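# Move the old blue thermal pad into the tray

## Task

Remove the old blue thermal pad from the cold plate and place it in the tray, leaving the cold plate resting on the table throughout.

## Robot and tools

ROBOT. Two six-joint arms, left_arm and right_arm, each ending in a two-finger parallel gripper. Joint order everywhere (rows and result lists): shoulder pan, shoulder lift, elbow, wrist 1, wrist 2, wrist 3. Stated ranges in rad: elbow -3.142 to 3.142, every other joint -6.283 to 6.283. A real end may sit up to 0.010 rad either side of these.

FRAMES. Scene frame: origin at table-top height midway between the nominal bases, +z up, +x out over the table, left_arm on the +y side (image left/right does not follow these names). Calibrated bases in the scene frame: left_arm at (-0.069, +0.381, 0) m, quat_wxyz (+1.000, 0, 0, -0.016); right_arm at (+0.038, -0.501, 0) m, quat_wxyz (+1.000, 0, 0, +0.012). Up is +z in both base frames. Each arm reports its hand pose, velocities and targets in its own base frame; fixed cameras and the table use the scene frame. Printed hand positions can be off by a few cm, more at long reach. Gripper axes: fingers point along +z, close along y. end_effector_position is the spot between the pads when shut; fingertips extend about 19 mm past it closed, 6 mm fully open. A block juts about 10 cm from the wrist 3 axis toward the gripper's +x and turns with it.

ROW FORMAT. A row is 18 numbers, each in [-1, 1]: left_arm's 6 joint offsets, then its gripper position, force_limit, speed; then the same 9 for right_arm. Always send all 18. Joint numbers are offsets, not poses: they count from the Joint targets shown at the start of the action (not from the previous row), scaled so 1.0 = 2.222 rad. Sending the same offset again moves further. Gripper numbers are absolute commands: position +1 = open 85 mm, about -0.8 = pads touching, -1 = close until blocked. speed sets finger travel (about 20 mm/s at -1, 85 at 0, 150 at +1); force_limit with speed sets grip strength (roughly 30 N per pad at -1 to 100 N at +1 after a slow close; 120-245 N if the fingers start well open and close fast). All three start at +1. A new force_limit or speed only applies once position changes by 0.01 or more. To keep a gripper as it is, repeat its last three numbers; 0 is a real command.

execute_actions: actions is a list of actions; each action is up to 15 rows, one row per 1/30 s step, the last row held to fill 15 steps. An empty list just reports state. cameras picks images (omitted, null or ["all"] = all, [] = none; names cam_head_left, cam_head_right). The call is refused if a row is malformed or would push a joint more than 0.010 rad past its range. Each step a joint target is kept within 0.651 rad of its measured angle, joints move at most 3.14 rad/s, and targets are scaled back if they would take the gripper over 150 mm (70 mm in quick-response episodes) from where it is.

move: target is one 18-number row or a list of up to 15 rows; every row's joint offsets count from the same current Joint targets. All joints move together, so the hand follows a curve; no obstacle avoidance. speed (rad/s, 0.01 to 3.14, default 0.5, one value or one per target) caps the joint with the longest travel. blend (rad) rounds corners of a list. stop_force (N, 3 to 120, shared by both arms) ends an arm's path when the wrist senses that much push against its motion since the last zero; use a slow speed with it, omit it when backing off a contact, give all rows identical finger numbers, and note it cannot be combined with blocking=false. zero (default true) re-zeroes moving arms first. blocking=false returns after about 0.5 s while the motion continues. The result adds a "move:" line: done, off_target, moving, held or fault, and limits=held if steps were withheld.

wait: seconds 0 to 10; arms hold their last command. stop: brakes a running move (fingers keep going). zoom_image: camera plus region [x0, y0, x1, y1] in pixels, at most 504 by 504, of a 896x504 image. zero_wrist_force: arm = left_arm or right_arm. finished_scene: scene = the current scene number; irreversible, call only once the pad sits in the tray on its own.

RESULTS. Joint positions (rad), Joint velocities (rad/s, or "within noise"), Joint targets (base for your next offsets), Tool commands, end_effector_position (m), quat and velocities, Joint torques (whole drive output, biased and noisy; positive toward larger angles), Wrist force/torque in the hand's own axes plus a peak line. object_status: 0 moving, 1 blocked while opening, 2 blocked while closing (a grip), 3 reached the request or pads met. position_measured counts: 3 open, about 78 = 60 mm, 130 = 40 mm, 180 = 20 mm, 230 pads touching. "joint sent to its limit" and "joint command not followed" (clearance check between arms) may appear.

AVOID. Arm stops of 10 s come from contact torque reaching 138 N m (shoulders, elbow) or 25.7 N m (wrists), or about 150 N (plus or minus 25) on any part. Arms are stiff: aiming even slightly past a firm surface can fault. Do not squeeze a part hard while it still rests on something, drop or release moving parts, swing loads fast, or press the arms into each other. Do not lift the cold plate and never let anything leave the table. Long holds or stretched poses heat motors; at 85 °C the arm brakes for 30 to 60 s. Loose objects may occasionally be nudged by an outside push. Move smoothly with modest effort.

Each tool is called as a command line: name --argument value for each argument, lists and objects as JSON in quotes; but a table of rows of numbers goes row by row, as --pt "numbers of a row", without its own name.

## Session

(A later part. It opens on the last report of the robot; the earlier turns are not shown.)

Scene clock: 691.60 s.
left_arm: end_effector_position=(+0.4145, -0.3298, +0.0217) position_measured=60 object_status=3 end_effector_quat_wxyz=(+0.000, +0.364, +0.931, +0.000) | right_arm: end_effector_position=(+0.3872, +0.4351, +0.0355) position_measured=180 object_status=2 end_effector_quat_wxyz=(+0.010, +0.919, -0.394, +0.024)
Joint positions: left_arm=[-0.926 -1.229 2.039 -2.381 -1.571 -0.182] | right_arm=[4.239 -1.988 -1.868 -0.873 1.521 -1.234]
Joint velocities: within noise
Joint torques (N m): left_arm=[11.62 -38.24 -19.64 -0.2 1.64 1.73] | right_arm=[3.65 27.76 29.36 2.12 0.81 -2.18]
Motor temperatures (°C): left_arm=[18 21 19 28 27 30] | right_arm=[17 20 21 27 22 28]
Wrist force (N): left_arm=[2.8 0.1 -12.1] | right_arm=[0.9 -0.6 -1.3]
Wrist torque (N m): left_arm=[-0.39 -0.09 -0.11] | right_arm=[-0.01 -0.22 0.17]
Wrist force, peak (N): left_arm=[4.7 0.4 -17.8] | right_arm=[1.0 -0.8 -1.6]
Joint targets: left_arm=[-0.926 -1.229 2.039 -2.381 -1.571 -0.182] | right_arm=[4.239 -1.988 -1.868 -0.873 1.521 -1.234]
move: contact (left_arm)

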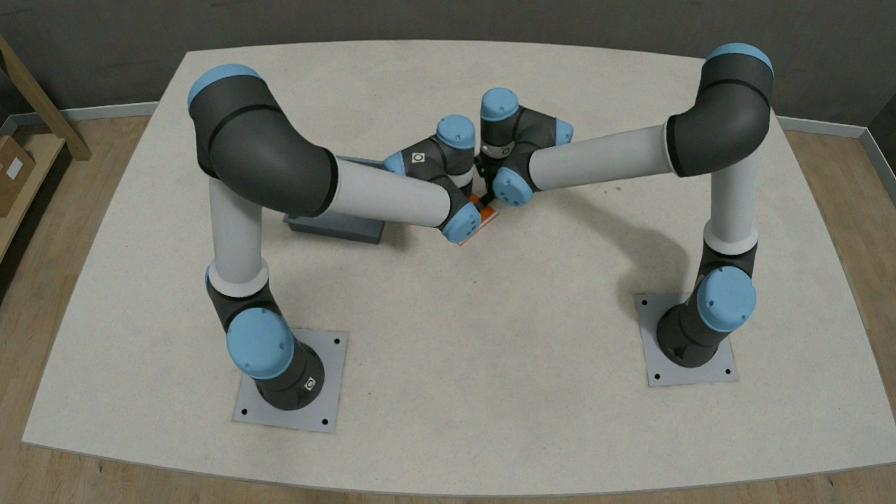

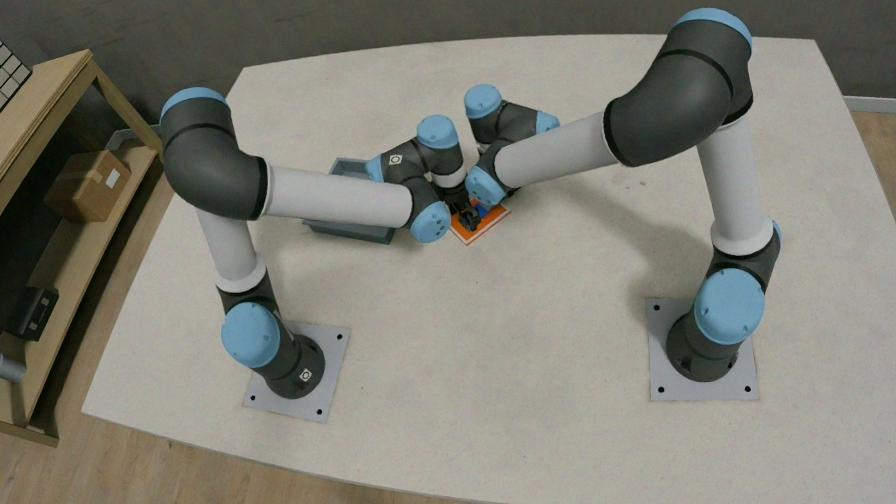

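move --target '[0,0,0,0,0,0,0.548,0,0,0,0.0141,0.008,-0.0221,0,0,-1,1,-1]' --speed 0.03

zoom_image --camera "cam_head_right" --region '[450, 190, 500, 240]'

zoom_image --camera "cam_head_left" --region '[440, 180, 520, 250]'

Scene clock: 696.50 s.
left_arm: end_effector_position=(+0.4145, -0.3298, +0.0217) position_measured=60 object_status=3 end_effector_quat_wxyz=(+0.000, +0.364, +0.931, +0.000) | right_arm: end_effector_position=(+0.3872, +0.4351, +0.0555) position_measured=180 object_status=2 end_effector_quat_wxyz=(+0.010, +0.919, -0.394, +0.024)
Joint positions: left_arm=[-0.926 -1.229 2.039 -2.381 -1.571 -0.182] | right_arm=[4.239 -1.957 -1.851 -0.922 1.521 -1.234]
Joint velocities: within noise
Joint torques (N m): left_arm=[12.88 -37.51 -16.66 -4.66 1.79 1.94] | right_arm=[4.5 47 31.12 0.63 0.72 -2.34]
Motor temperatures (°C): left_arm=[18 21 19 28 27 30] | right_arm=[17 20 21 27 22 28]
Wrist force (N): left_arm=[2.8 0.2 -12.0] | right_arm=[0.3 -0.2 4.3]
Wrist torque (N m): left_arm=[-0.39 -0.06 -0.12] | right_arm=[-0.04 0.49 0.12]
Wrist force, peak (N): left_arm=[2.8 0.0 -12.4] | right_arm=[0.2 -0.6 4.3]
Joint targets: left_arm=[-0.926 -1.229 2.039 -2.381 -1.571 -0.182] | right_arm=[4.239 -1.957 -1.850 -0.922 1.521 -1.234]
move: done

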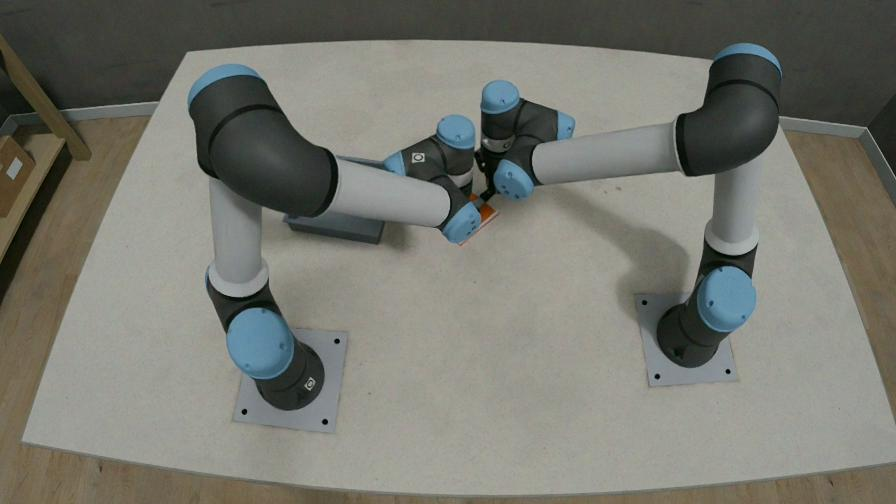

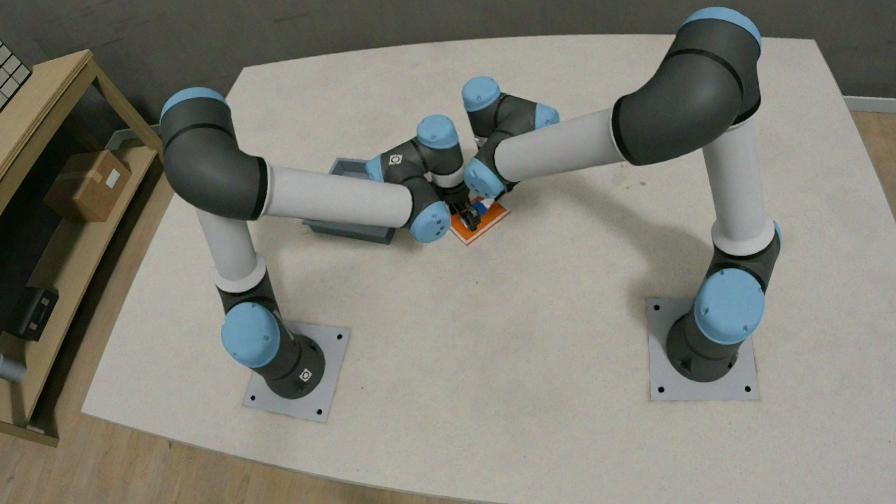

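Scaled by 10.080 from the camera's 896x504 image, which has a finer 1280x720 frame.

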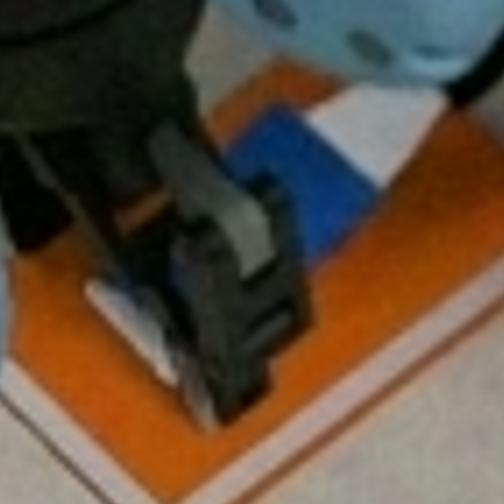

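Scaled by 6.300 from the camera's 896x504 image, which has a finer 1280x720 frame.

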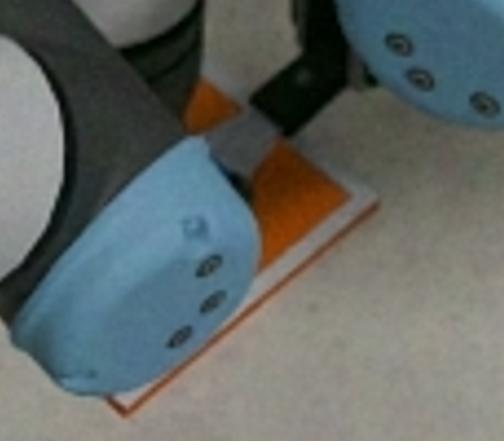

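move --target '[0,0,0,0,0,0,0.548,0,0,0,0.0105,0.0063,-0.0168,0,0,-1,1,-1]' --speed 0.03

zoom_image --camera "cam_head_right" --region '[450, 190, 500, 240]'

zoom_image --camera "cam_head_left" --region '[440, 180, 520, 250]'

Scene clock: 712.73 s.
left_arm: end_effector_position=(+0.4145, -0.3298, +0.0217) position_measured=60 object_status=3 end_effector_quat_wxyz=(+0.000, +0.364, +0.931, +0.000) | right_arm: end_effector_position=(+0.3870, +0.4348, +0.0708) position_measured=180 object_status=2 end_effector_quat_wxyz=(+0.010, +0.919, -0.394, +0.024)
Joint positions: left_arm=[-0.926 -1.229 2.039 -2.381 -1.571 -0.182] | right_arm=[4.239 -1.934 -1.837 -0.959 1.521 -1.234]
Joint velocities: within noise
Joint torques (N m): left_arm=[9.81 -38.06 -9.43 -3.88 1.5 1.73] | right_arm=[3.53 46.02 31.54 0.3 0.64 -1.88]
Motor temperatures (°C): left_arm=[18 21 19 28 27 30] | right_arm=[17 20 21 27 22 28]
Wrist force (N): left_arm=[3.0 -0.4 -11.9] | right_arm=[-0.9 0.0 0.7]
Wrist torque (N m): left_arm=[-0.38 -0.07 -0.13] | right_arm=[-0.03 0.07 0.10]
Wrist force, peak (N): left_arm=[3.0 1.3 -12.4] | right_arm=[0.0 -0.3 5.2]
Joint targets: left_arm=[-0.926 -1.229 2.039 -2.381 -1.571 -0.182] | right_arm=[4.239 -1.934 -1.836 -0.959 1.521 -1.234]
move: done

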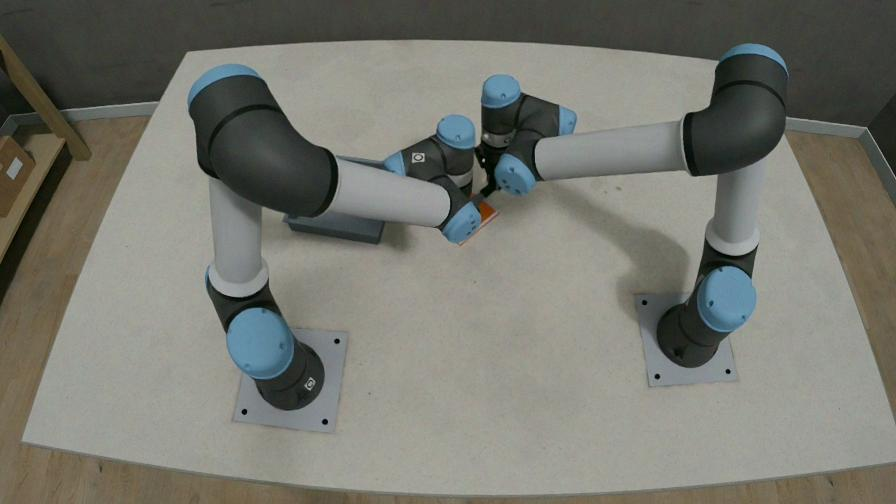

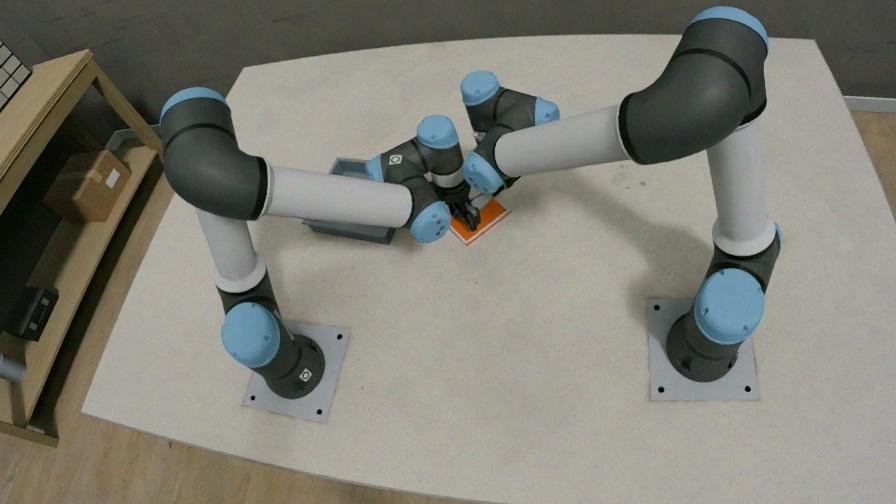

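Scaled by 10.080 from the camera's 896x504 image, which has a finer 1280x720 frame.

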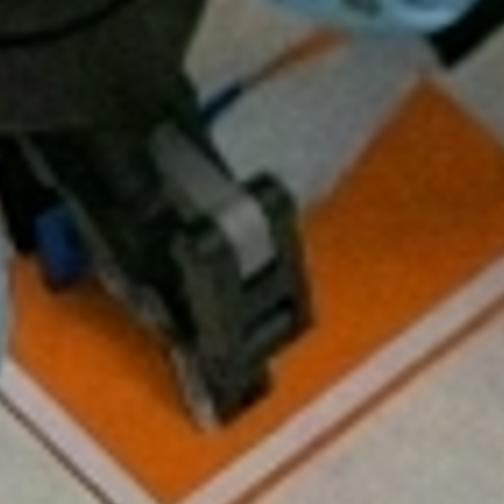

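Scaled by 6.300 from the camera's 896x504 image, which has a finer 1280x720 frame.

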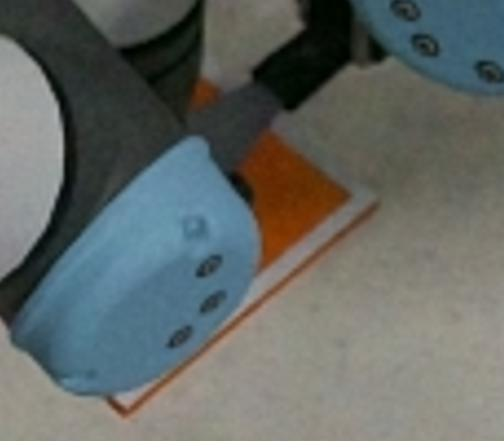

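move --target '[0,-0.0593,-0.0365,0.0959,0,0,0.548,0,0,0,0,0,0,0,0,-1,1,-1]' --speed 0.06

zoom_image --camera "cam_head_right" --region '[440, 180, 500, 240]'

zoom_image --camera "cam_head_left" --region '[440, 180, 520, 250]'

Scene clock: 729.17 s.
left_arm: end_effector_position=(+0.4145, -0.3298, +0.1003) position_measured=60 object_status=3 end_effector_quat_wxyz=(+0.000, +0.364, +0.931, +0.000) | right_arm: end_effector_position=(+0.3870, +0.4348, +0.0709) position_measured=180 object_status=2 end_effector_quat_wxyz=(+0.010, +0.919, -0.394, +0.024)
Joint positions: left_arm=[-0.926 -1.36 1.958 -2.169 -1.571 -0.182] | right_arm=[4.239 -1.934 -1.836 -0.959 1.521 -1.234]
Joint velocities: within noise
Joint torques (N m): left_arm=[-8.87 -40.56 -26.93 -0.86 1.5 1.68] | right_arm=[4.9 41.37 15.67 1.76 0.13 -1.86]
Motor temperatures (°C): left_arm=[18 21 19 28 27 30] | right_arm=[17 20 21 27 22 28]
Wrist force (N): left_arm=[0.1 -0.3 0.4] | right_arm=[-0.7 -0.1 0.6]
Wrist torque (N m): left_arm=[0.01 -0.06 -0.02] | right_arm=[-0.03 0.04 0.09]
Wrist force, peak (N): left_arm=[3.2 -0.5 -12.2] | right_arm=[-0.8 -0.1 1.1]
Joint targets: left_arm=[-0.926 -1.360 1.958 -2.168 -1.571 -0.182] | right_arm=[4.239 -1.934 -1.836 -0.959 1.521 -1.234]
move: done

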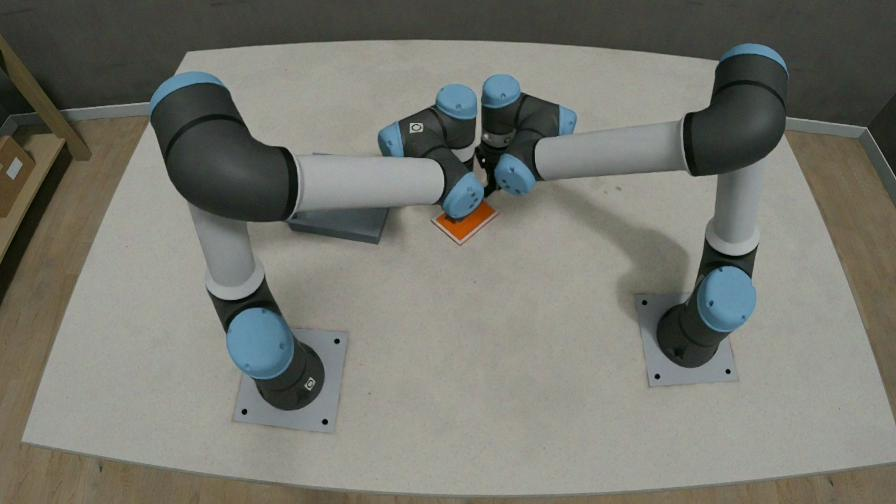

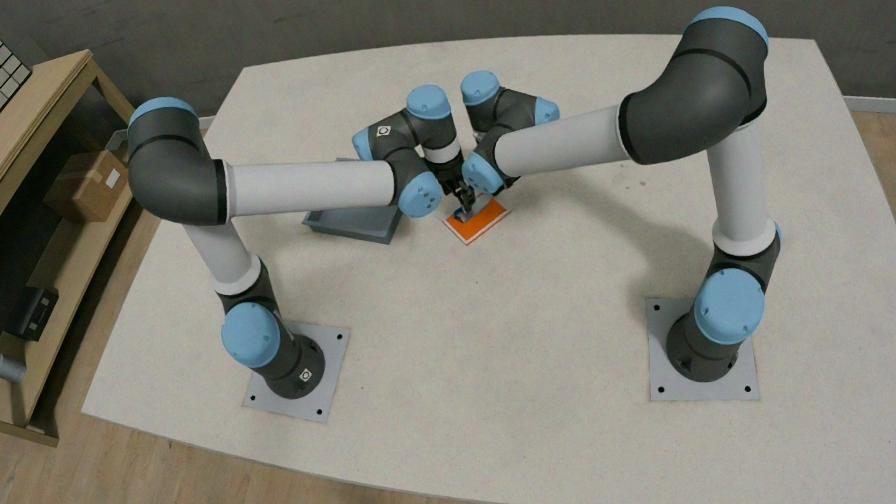

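Scaled by 8.400 from the camera's 896x504 image, which has a finer 1280x720 frame.

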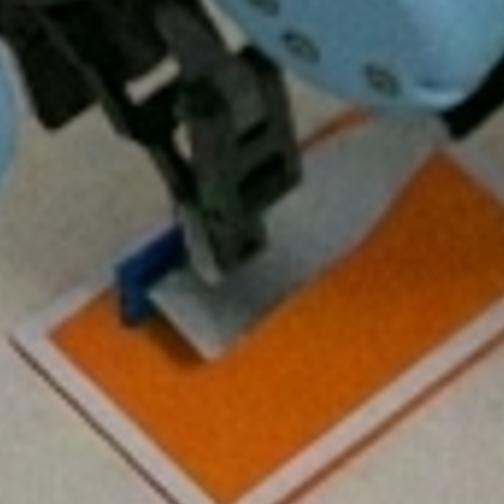

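Scaled by 6.300 from the camera's 896x504 image, which has a finer 1280x720 frame.

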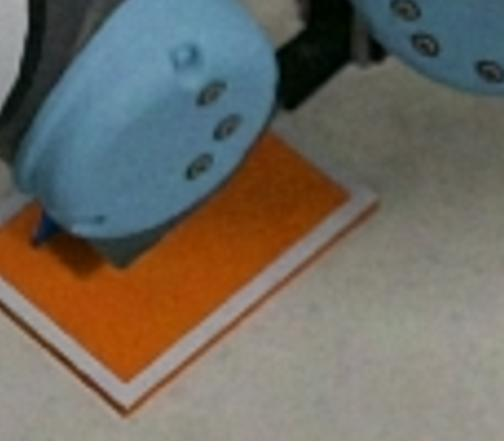

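move --target '[-0.0192,-0.104,0.1166,-0.013,0,-0.0187,0.548,0,0,0,0,0,0,0,0,-1,1,-1]' --speed 0.15

zoom_image --camera "cam_head_right" --region '[430, 170, 510, 250]'

zoom_image --camera "cam_head_left" --region '[430, 170, 510, 250]'

Scene clock: 741.73 s.
left_arm: end_effector_position=(+0.3415, -0.2619, +0.1008) position_measured=60 object_status=3 end_effector_quat_wxyz=(+0.000, +0.364, +0.931, +0.000) | right_arm: end_effector_position=(+0.3870, +0.4348, +0.0709) position_measured=180 object_status=2 end_effector_quat_wxyz=(+0.010, +0.919, -0.394, +0.024)
Joint positions: left_arm=[-0.969 -1.591 2.217 -2.197 -1.571 -0.223] | right_arm=[4.239 -1.934 -1.836 -0.959 1.521 -1.234]
Joint velocities: within noise
Joint torques (N m): left_arm=[-14.4 -31.6 -14.01 -5.04 1.7 -1.58] | right_arm=[3.02 41.36 16.45 3.42 -0.54 -1.63]
Motor temperatures (°C): left_arm=[18 21 19 28 27 30] | right_arm=[17 20 21 27 22 28]
Wrist force (N): left_arm=[0.1 -0.3 0.0] | right_arm=[-0.8 -0.1 0.6]
Wrist torque (N m): left_arm=[0.03 -0.06 -0.01] | right_arm=[-0.04 0.06 0.09]
Wrist force, peak (N): left_arm=[0.9 -0.2 0.0] | right_arm=[-1.1 -0.3 0.8]
Joint targets: left_arm=[-0.969 -1.591 2.217 -2.197 -1.571 -0.223] | right_arm=[4.239 -1.934 -1.836 -0.959 1.521 -1.234]
move: done

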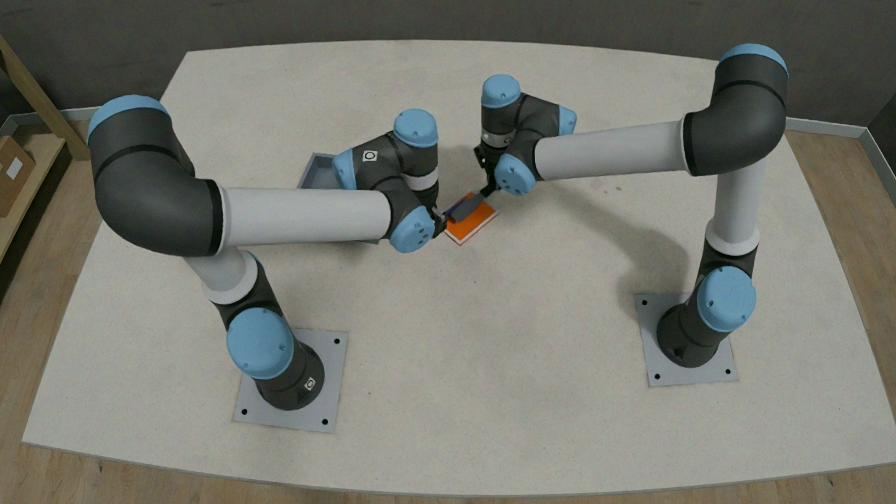

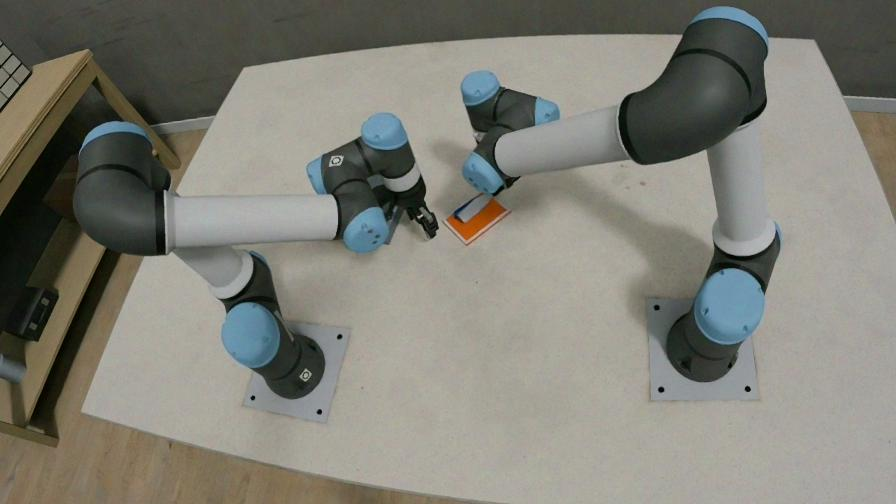

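Scaled by 6.300 from the camera's 896x504 image, which has a finer 1280x720 frame.

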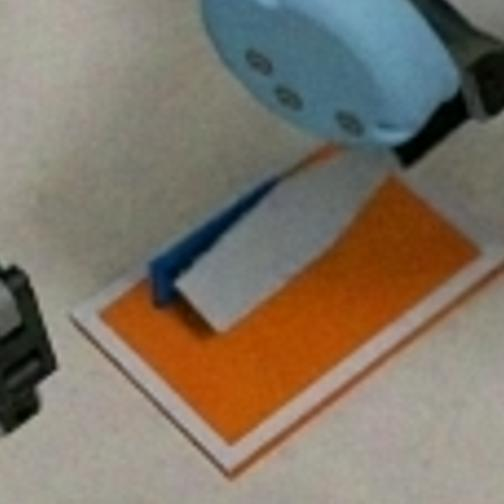

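Scaled by 6.300 from the camera's 896x504 image, which has a finer 1280x720 frame.

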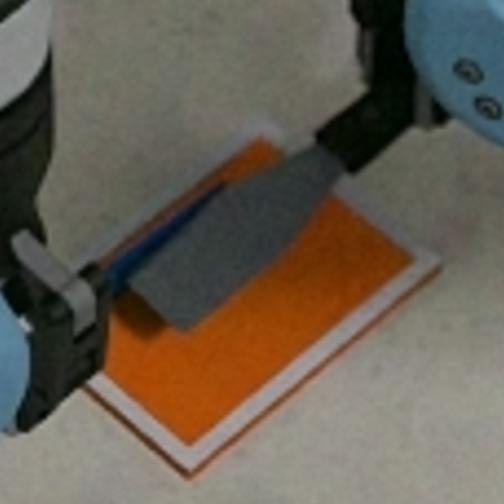

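zoom_image --camera "cam_head_right" --region '[448, 195, 478, 225]'

zoom_image --camera "cam_head_left" --region '[440, 190, 475, 225]'

Scaled by 16.800 from the camera's 896x504 image, which has a finer 1280x720 frame.

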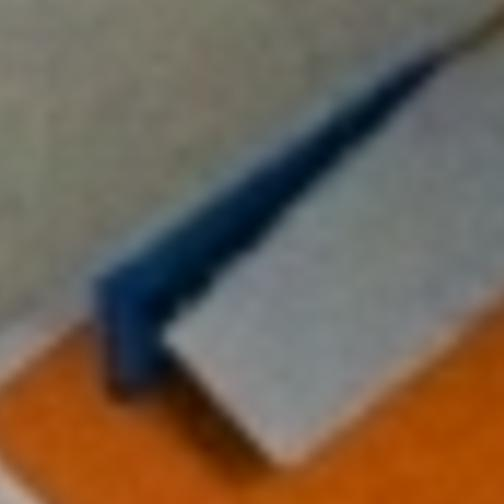

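Scaled by 14.400 from the camera's 896x504 image, which has a finer 1280x720 frame.

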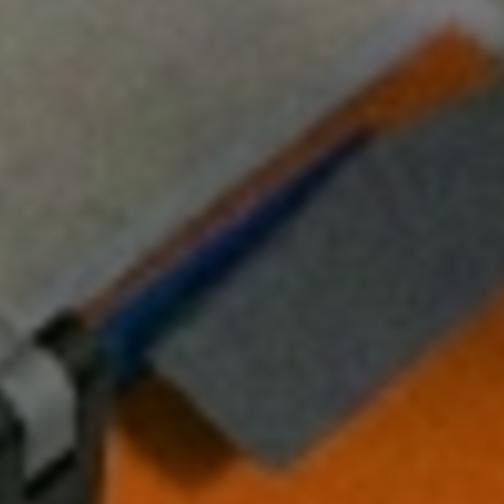

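move --target '[0,0,0,0,0,0,0.548,0,0,-0.0091,0.0009,-0.0013,0.0006,0,-0.0092,-1,1,-1]' --speed 0.02

zoom_image --camera "cam_head_right" --region '[448, 195, 478, 225]'

zoom_image --camera "cam_head_left" --region '[440, 180, 520, 250]'

Scene clock: 780.23 s.
left_arm: end_effector_position=(+0.3414, -0.2618, +0.1008) position_measured=60 object_status=3 end_effector_quat_wxyz=(+0.000, +0.364, +0.931, +0.000) | right_arm: end_effector_position=(+0.3951, +0.4263, +0.0710) position_measured=180 object_status=2 end_effector_quat_wxyz=(+0.010, +0.919, -0.394, +0.024)
Joint positions: left_arm=[-0.969 -1.591 2.217 -2.197 -1.571 -0.223] | right_arm=[4.219 -1.932 -1.839 -0.958 1.521 -1.254]
Joint velocities: within noise
Joint torques (N m): left_arm=[-8.44 -24.72 -23.73 -0.9 1.45 -1.29] | right_arm=[-7.04 44.27 12.52 5.56 -1.49 -2.49]
Motor temperatures (°C): left_arm=[18 21 19 28 27 30] | right_arm=[17 20 21 27 22 28]
Wrist force (N): left_arm=[0.0 -0.2 0.2] | right_arm=[-0.6 -0.1 0.7]
Wrist torque (N m): left_arm=[0.02 -0.05 -0.01] | right_arm=[-0.05 0.03 0.09]
Wrist force, peak (N): left_arm=[0.5 -0.3 0.5] | right_arm=[-0.9 -0.2 1.1]
Joint targets: left_arm=[-0.969 -1.591 2.217 -2.197 -1.571 -0.223] | right_arm=[4.219 -1.932 -1.839 -0.958 1.521 -1.255]
move: done

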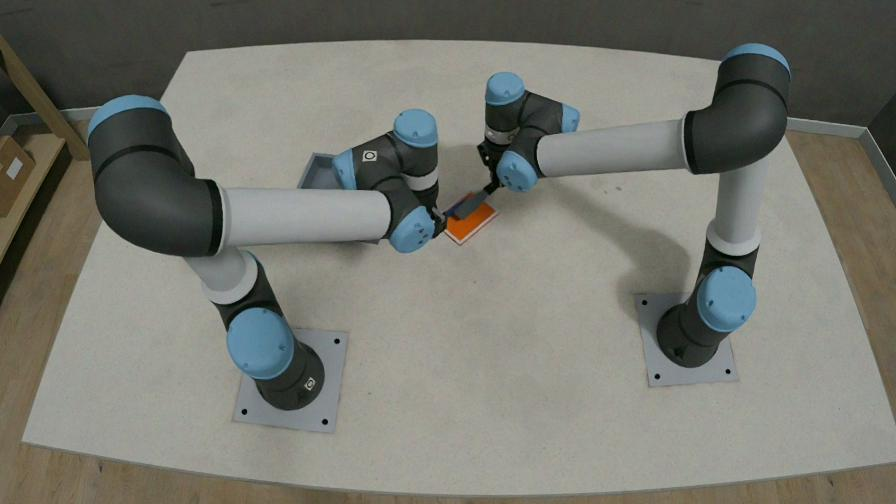

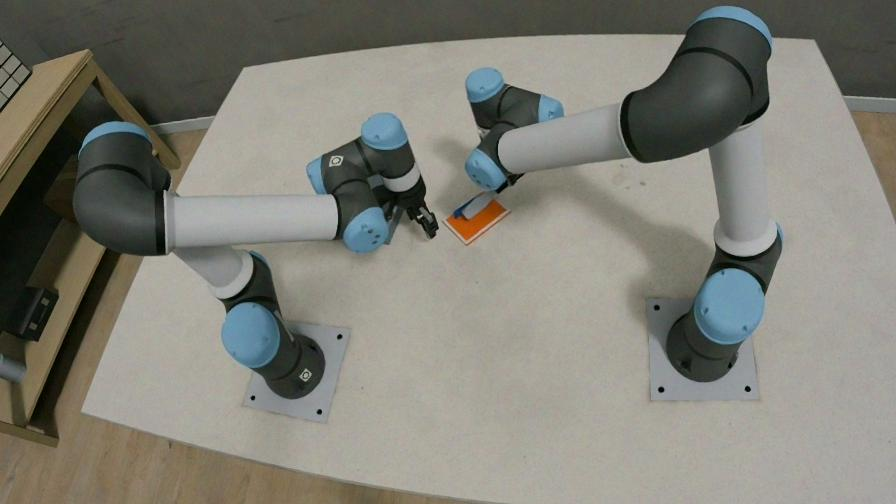

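Scaled by 16.800 from the camera's 896x504 image, which has a finer 1280x720 frame.

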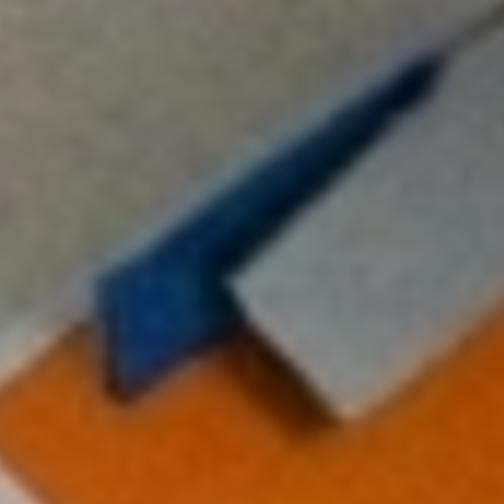

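Scaled by 6.300 from the camera's 896x504 image, which has a finer 1280x720 frame.

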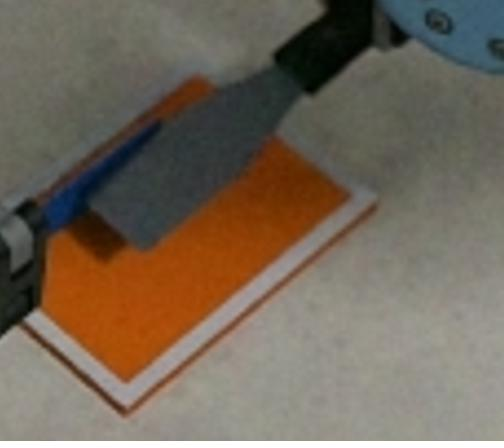

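move --target '[0.0415,0.1064,-0.1061,-0.0002,0,0.0411,0.4,0,-0.5,0,0,0,0,0,0,-1,1,-1]' --speed 0.12

zoom_image --camera "cam_head_right" --region '[430, 170, 490, 230]'

zoom_image --camera "cam_head_left" --region '[440, 180, 500, 240]'

Scene clock: 793.03 s.
left_arm: end_effector_position=(+0.4276, -0.3057, +0.0908) position_measured=78 object_status=3 end_effector_quat_wxyz=(+0.000, +0.364, +0.931, +0.000) | right_arm: end_effector_position=(+0.3953, +0.4261, +0.0710) position_measured=180 object_status=2 end_effector_quat_wxyz=(+0.010, +0.919, -0.394, +0.024)
Joint positions: left_arm=[-0.877 -1.355 1.982 -2.198 -1.571 -0.132] | right_arm=[4.219 -1.932 -1.839 -0.958 1.521 -1.255]
Joint velocities: within noise
Joint torques (N m): left_arm=[10.54 -24.41 -28.03 -4.88 1.53 1.97] | right_arm=[-3.7 42.56 25.8 4.06 -1.46 -2.63]
Motor temperatures (°C): left_arm=[18 21 19 28 27 30] | right_arm=[17 20 21 27 22 28]
Wrist force (N): left_arm=[0.4 -0.2 0.0] | right_arm=[-0.7 -0.2 0.7]
Wrist torque (N m): left_arm=[0.03 -0.10 -0.03] | right_arm=[-0.07 0.05 0.09]
Wrist force, peak (N): left_arm=[0.4 -0.7 0.2] | right_arm=[-0.8 -0.1 1.2]
Joint targets: left_arm=[-0.877 -1.355 1.981 -2.198 -1.571 -0.132] | right_arm=[4.219 -1.932 -1.839 -0.958 1.521 -1.255]
move: done

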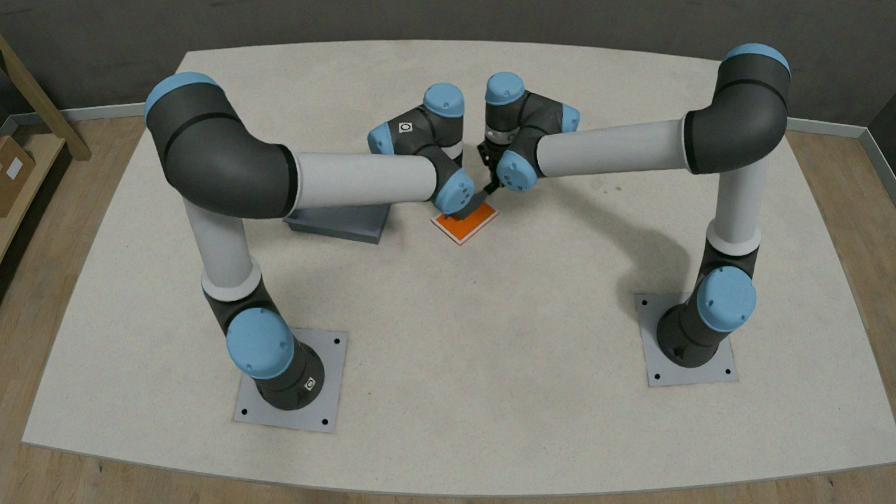

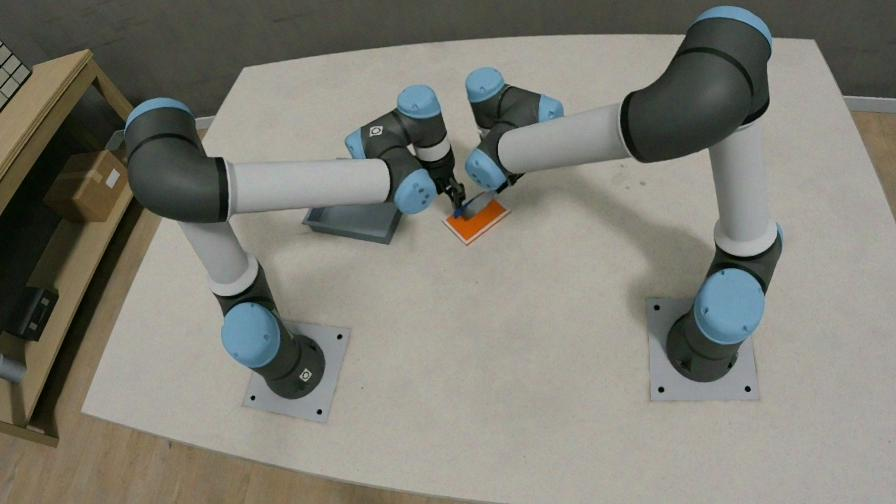

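Scaled by 8.400 from the camera's 896x504 image, which has a finer 1280x720 frame.

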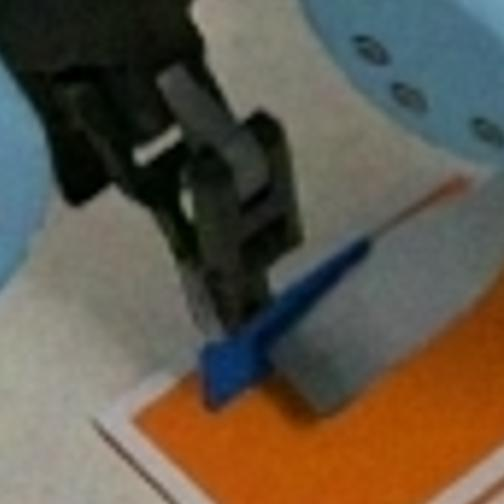

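Scaled by 8.400 from the camera's 896x504 image, which has a finer 1280x720 frame.

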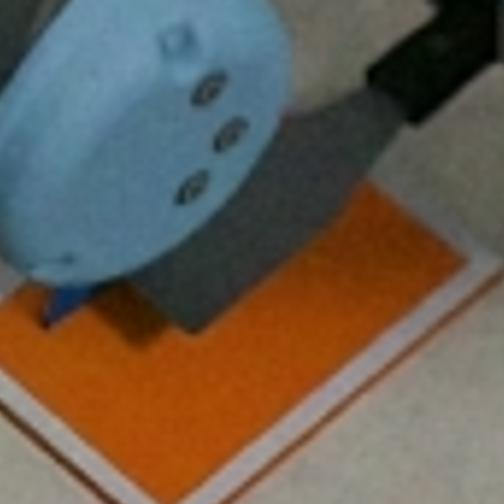

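move --target '[-0.007,0.0222,0.0147,-0.0363,0,-0.007,0.4,0,-0.5,0,0,0,0,0,0,-1,1,-1]' --speed 0.08

zoom_image --camera "cam_head_right" --region '[435, 180, 485, 230]'

Scene clock: 804.97 s.
left_arm: end_effector_position=(+0.4230, -0.3124, +0.0606) position_measured=78 object_status=3 end_effector_quat_wxyz=(+0.000, +0.364, +0.931, +0.000) | right_arm: end_effector_position=(+0.3953, +0.4261, +0.0710) position_measured=180 object_status=2 end_effector_quat_wxyz=(+0.010, +0.919, -0.394, +0.024)
Joint positions: left_arm=[-0.892 -1.306 2.014 -2.278 -1.571 -0.147] | right_arm=[4.219 -1.932 -1.839 -0.958 1.521 -1.255]
Joint velocities: within noise
Joint torques (N m): left_arm=[-14.08 -25.53 -14.07 -5.5 1.41 -1.6] | right_arm=[-2.86 39.02 30.89 2.61 -1.94 -2.59]
Motor temperatures (°C): left_arm=[18 21 19 28 27 30] | right_arm=[17 20 21 27 22 28]
Wrist force (N): left_arm=[0.2 0.1 0.2] | right_arm=[-0.9 -0.1 0.7]
Wrist torque (N m): left_arm=[0.09 -0.07 -0.02] | right_arm=[-0.04 0.07 0.09]
Wrist force, peak (N): left_arm=[0.1 -0.3 0.7] | right_arm=[-1.1 0.0 0.9]
Joint targets: left_arm=[-0.892 -1.306 2.014 -2.278 -1.571 -0.147] | right_arm=[4.219 -1.932 -1.839 -0.958 1.521 -1.255]
move: done

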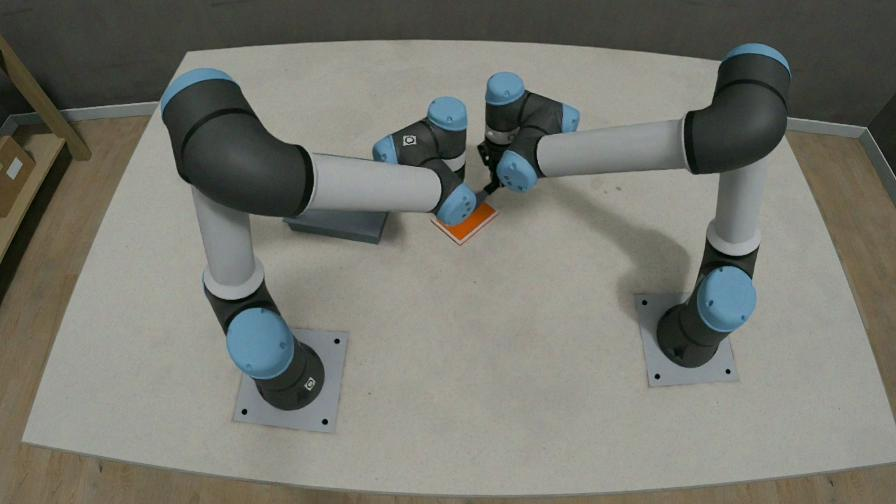

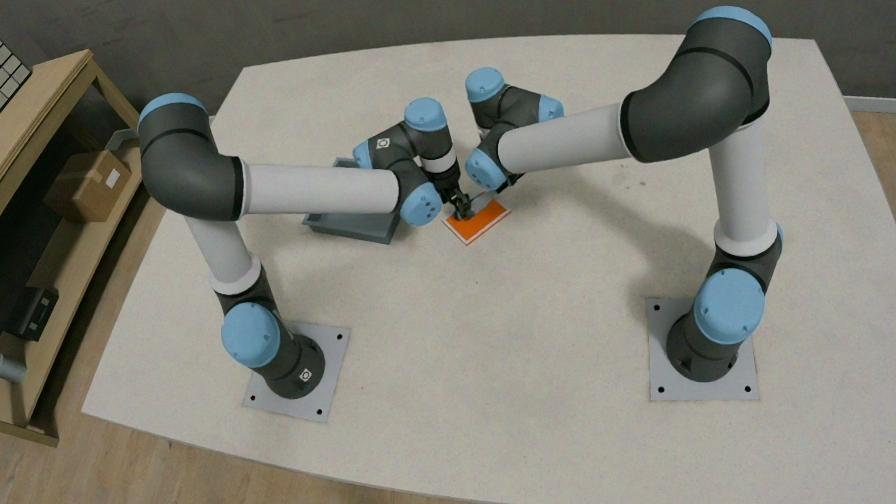

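Scaled by 10.080 from the camera's 896x504 image, which has a finer 1280x720 frame.

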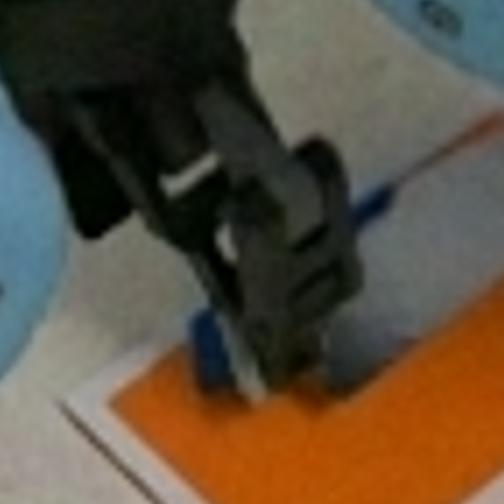

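move --target '[0,0.0216,0.0114,-0.0331,0,0,0.4,0,-0.5,0,0,0,0,0,0,-1,1,-1]' --speed 0.04 --stop_force 5

zoom_image --camera "cam_head_right" --region '[435, 180, 485, 230]'

Scene clock: 813.20 s.
left_arm: end_effector_position=(+0.4231, -0.3125, +0.0335) position_measured=78 object_status=3 end_effector_quat_wxyz=(+0.000, +0.364, +0.931, +0.000) | right_arm: end_effector_position=(+0.3953, +0.4261, +0.0710) position_measured=180 object_status=2 end_effector_quat_wxyz=(+0.010, +0.919, -0.394, +0.024)
Joint positions: left_arm=[-0.892 -1.258 2.039 -2.352 -1.571 -0.147] | right_arm=[4.219 -1.932 -1.839 -0.958 1.521 -1.255]
Joint velocities: within noise
Joint torques (N m): left_arm=[-11.32 -24.53 -14.3 -5.9 1.31 -1.68] | right_arm=[-0.6 39.04 31.54 1.75 3.41 -2.52]
Motor temperatures (°C): left_arm=[18 21 19 28 27 30] | right_arm=[17 20 21 27 22 28]
Wrist force (N): left_arm=[3.6 -0.1 -2.4] | right_arm=[2.9 0.0 3.2]
Wrist torque (N m): left_arm=[0.11 -0.08 0.08] | right_arm=[-0.05 0.49 0.07]
Wrist force, peak (N): left_arm=[3.9 0.1 -2.6] | right_arm=[3.1 0.2 3.6]
Joint targets: left_arm=[-0.892 -1.258 2.039 -2.352 -1.571 -0.147] | right_arm=[4.219 -1.932 -1.839 -0.958 1.521 -1.255]
move: done

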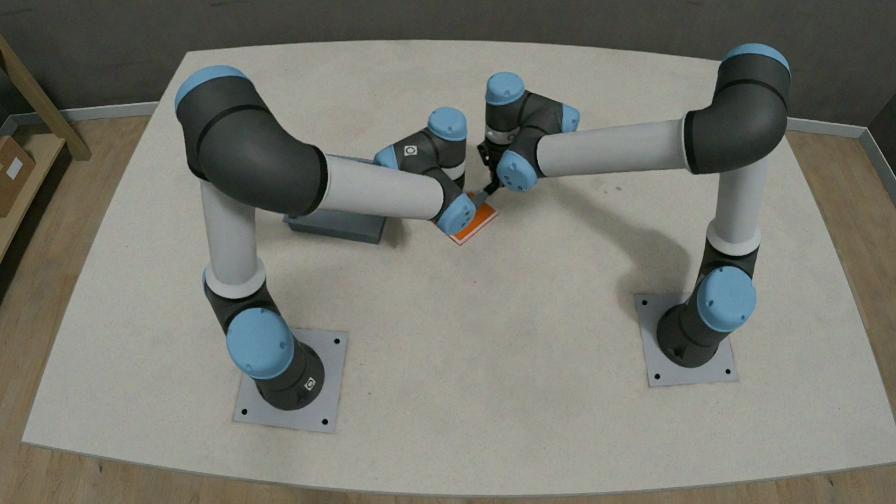

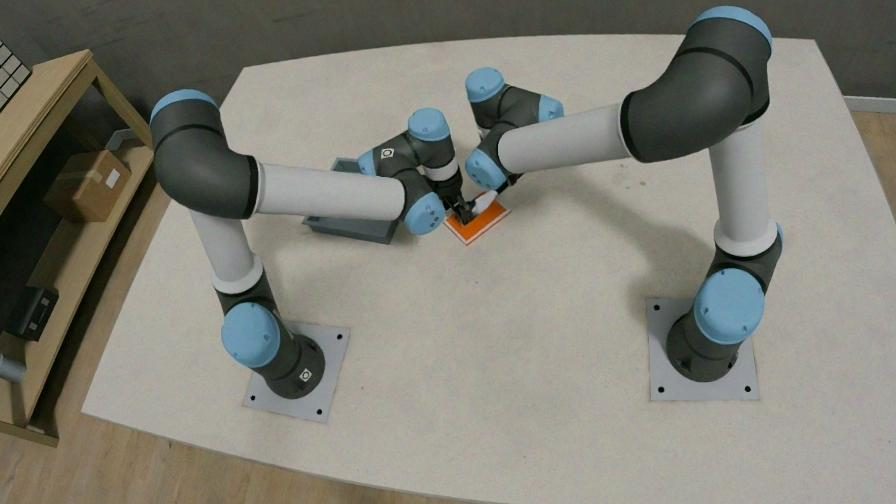

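Scaled by 10.080 from the camera's 896x504 image, which has a finer 1280x720 frame.

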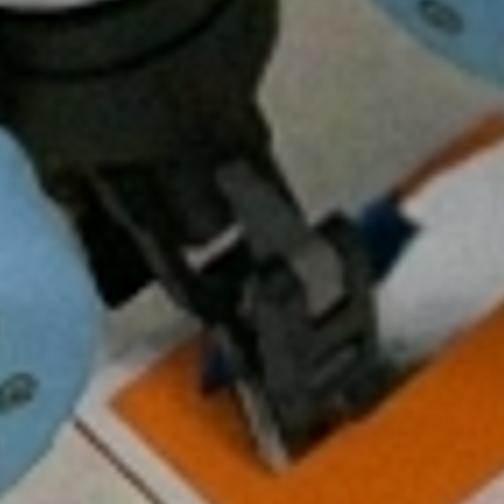

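move --target '[0,0,0,0,0,0,0.4,0,-0.5,-0.0091,0.0009,-0.0013,0.0006,0,-0.0092,-1,1,-1]' --speed 0.02

zoom_image --camera "cam_head_right" --region '[435, 180, 485, 230]'

zoom_image --camera "cam_head_left" --region '[440, 180, 500, 240]'

Scene clock: 818.73 s.
left_arm: end_effector_position=(+0.4231, -0.3125, +0.0335) position_measured=78 object_status=3 end_effector_quat_wxyz=(+0.000, +0.364, +0.931, +0.000) | right_arm: end_effector_position=(+0.4032, +0.4174, +0.0710) position_measured=180 object_status=2 end_effector_quat_wxyz=(+0.011, +0.919, -0.394, +0.024)
Joint positions: left_arm=[-0.892 -1.258 2.039 -2.352 -1.571 -0.147] | right_arm=[4.199 -1.93 -1.842 -0.957 1.521 -1.275]
Joint velocities: within noise
Joint torques (N m): left_arm=[-11.49 -27.58 -19.98 -4.58 1.66 -1.58] | right_arm=[-7.75 43.19 13.51 5.52 -1.7 -3.27]
Motor temperatures (°C): left_arm=[18 21 19 28 27 30] | right_arm=[17 20 21 27 22 28]
Wrist force (N): left_arm=[0.4 -0.1 0.3] | right_arm=[-1.0 -0.2 0.5]
Wrist torque (N m): left_arm=[0.06 -0.11 -0.02] | right_arm=[-0.07 0.08 0.09]
Wrist force, peak (N): left_arm=[3.9 0.2 -2.7] | right_arm=[2.7 0.0 3.7]
Joint targets: left_arm=[-0.892 -1.258 2.039 -2.352 -1.571 -0.147] | right_arm=[4.198 -1.930 -1.842 -0.957 1.521 -1.275]
move: done

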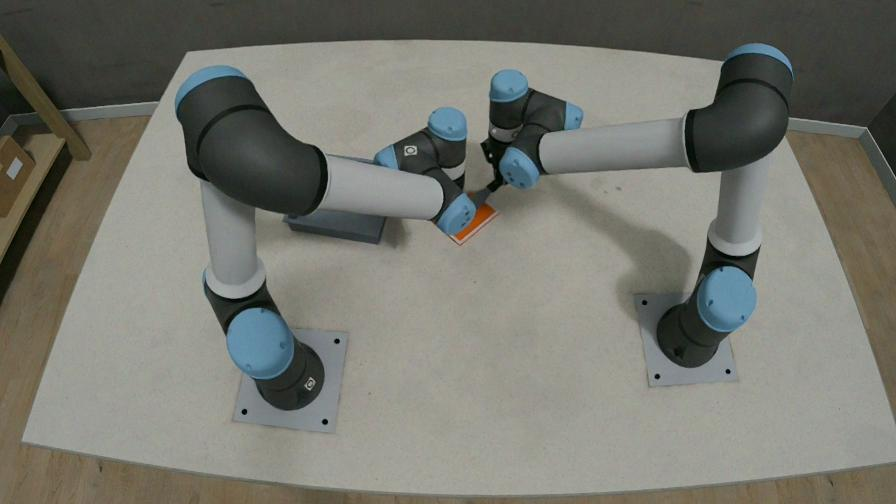

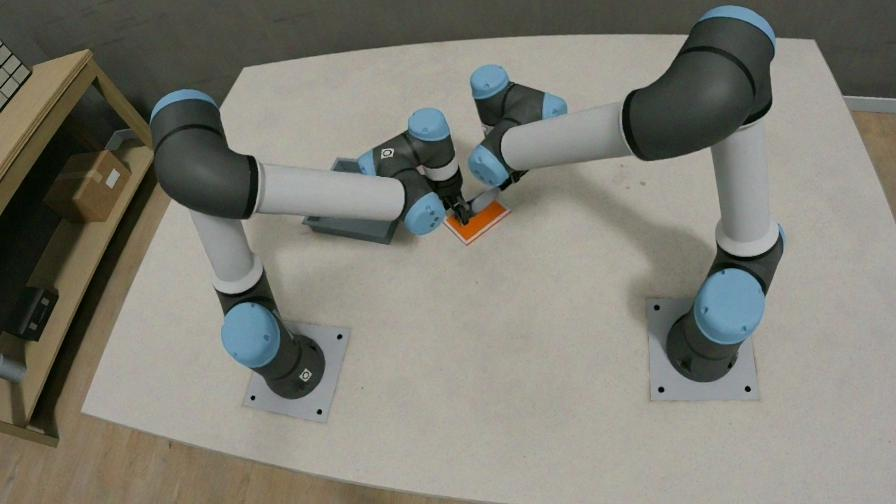

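Scaled by 10.080 from the camera's 896x504 image, which has a finer 1280x720 frame.

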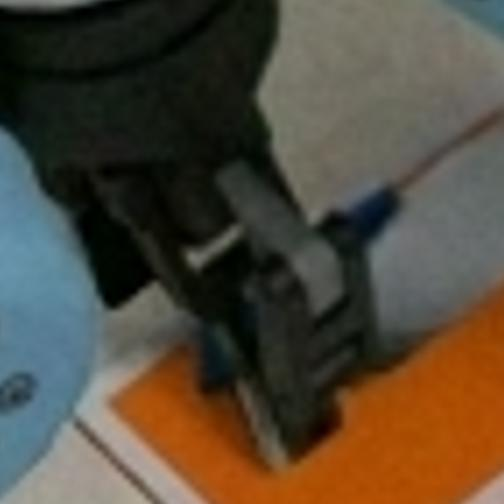

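Scaled by 8.400 from the camera's 896x504 image, which has a finer 1280x720 frame.

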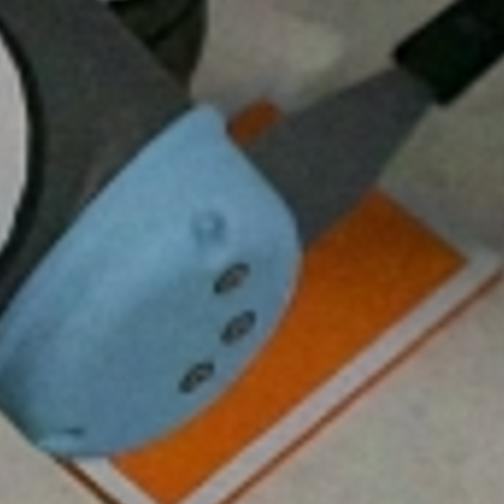

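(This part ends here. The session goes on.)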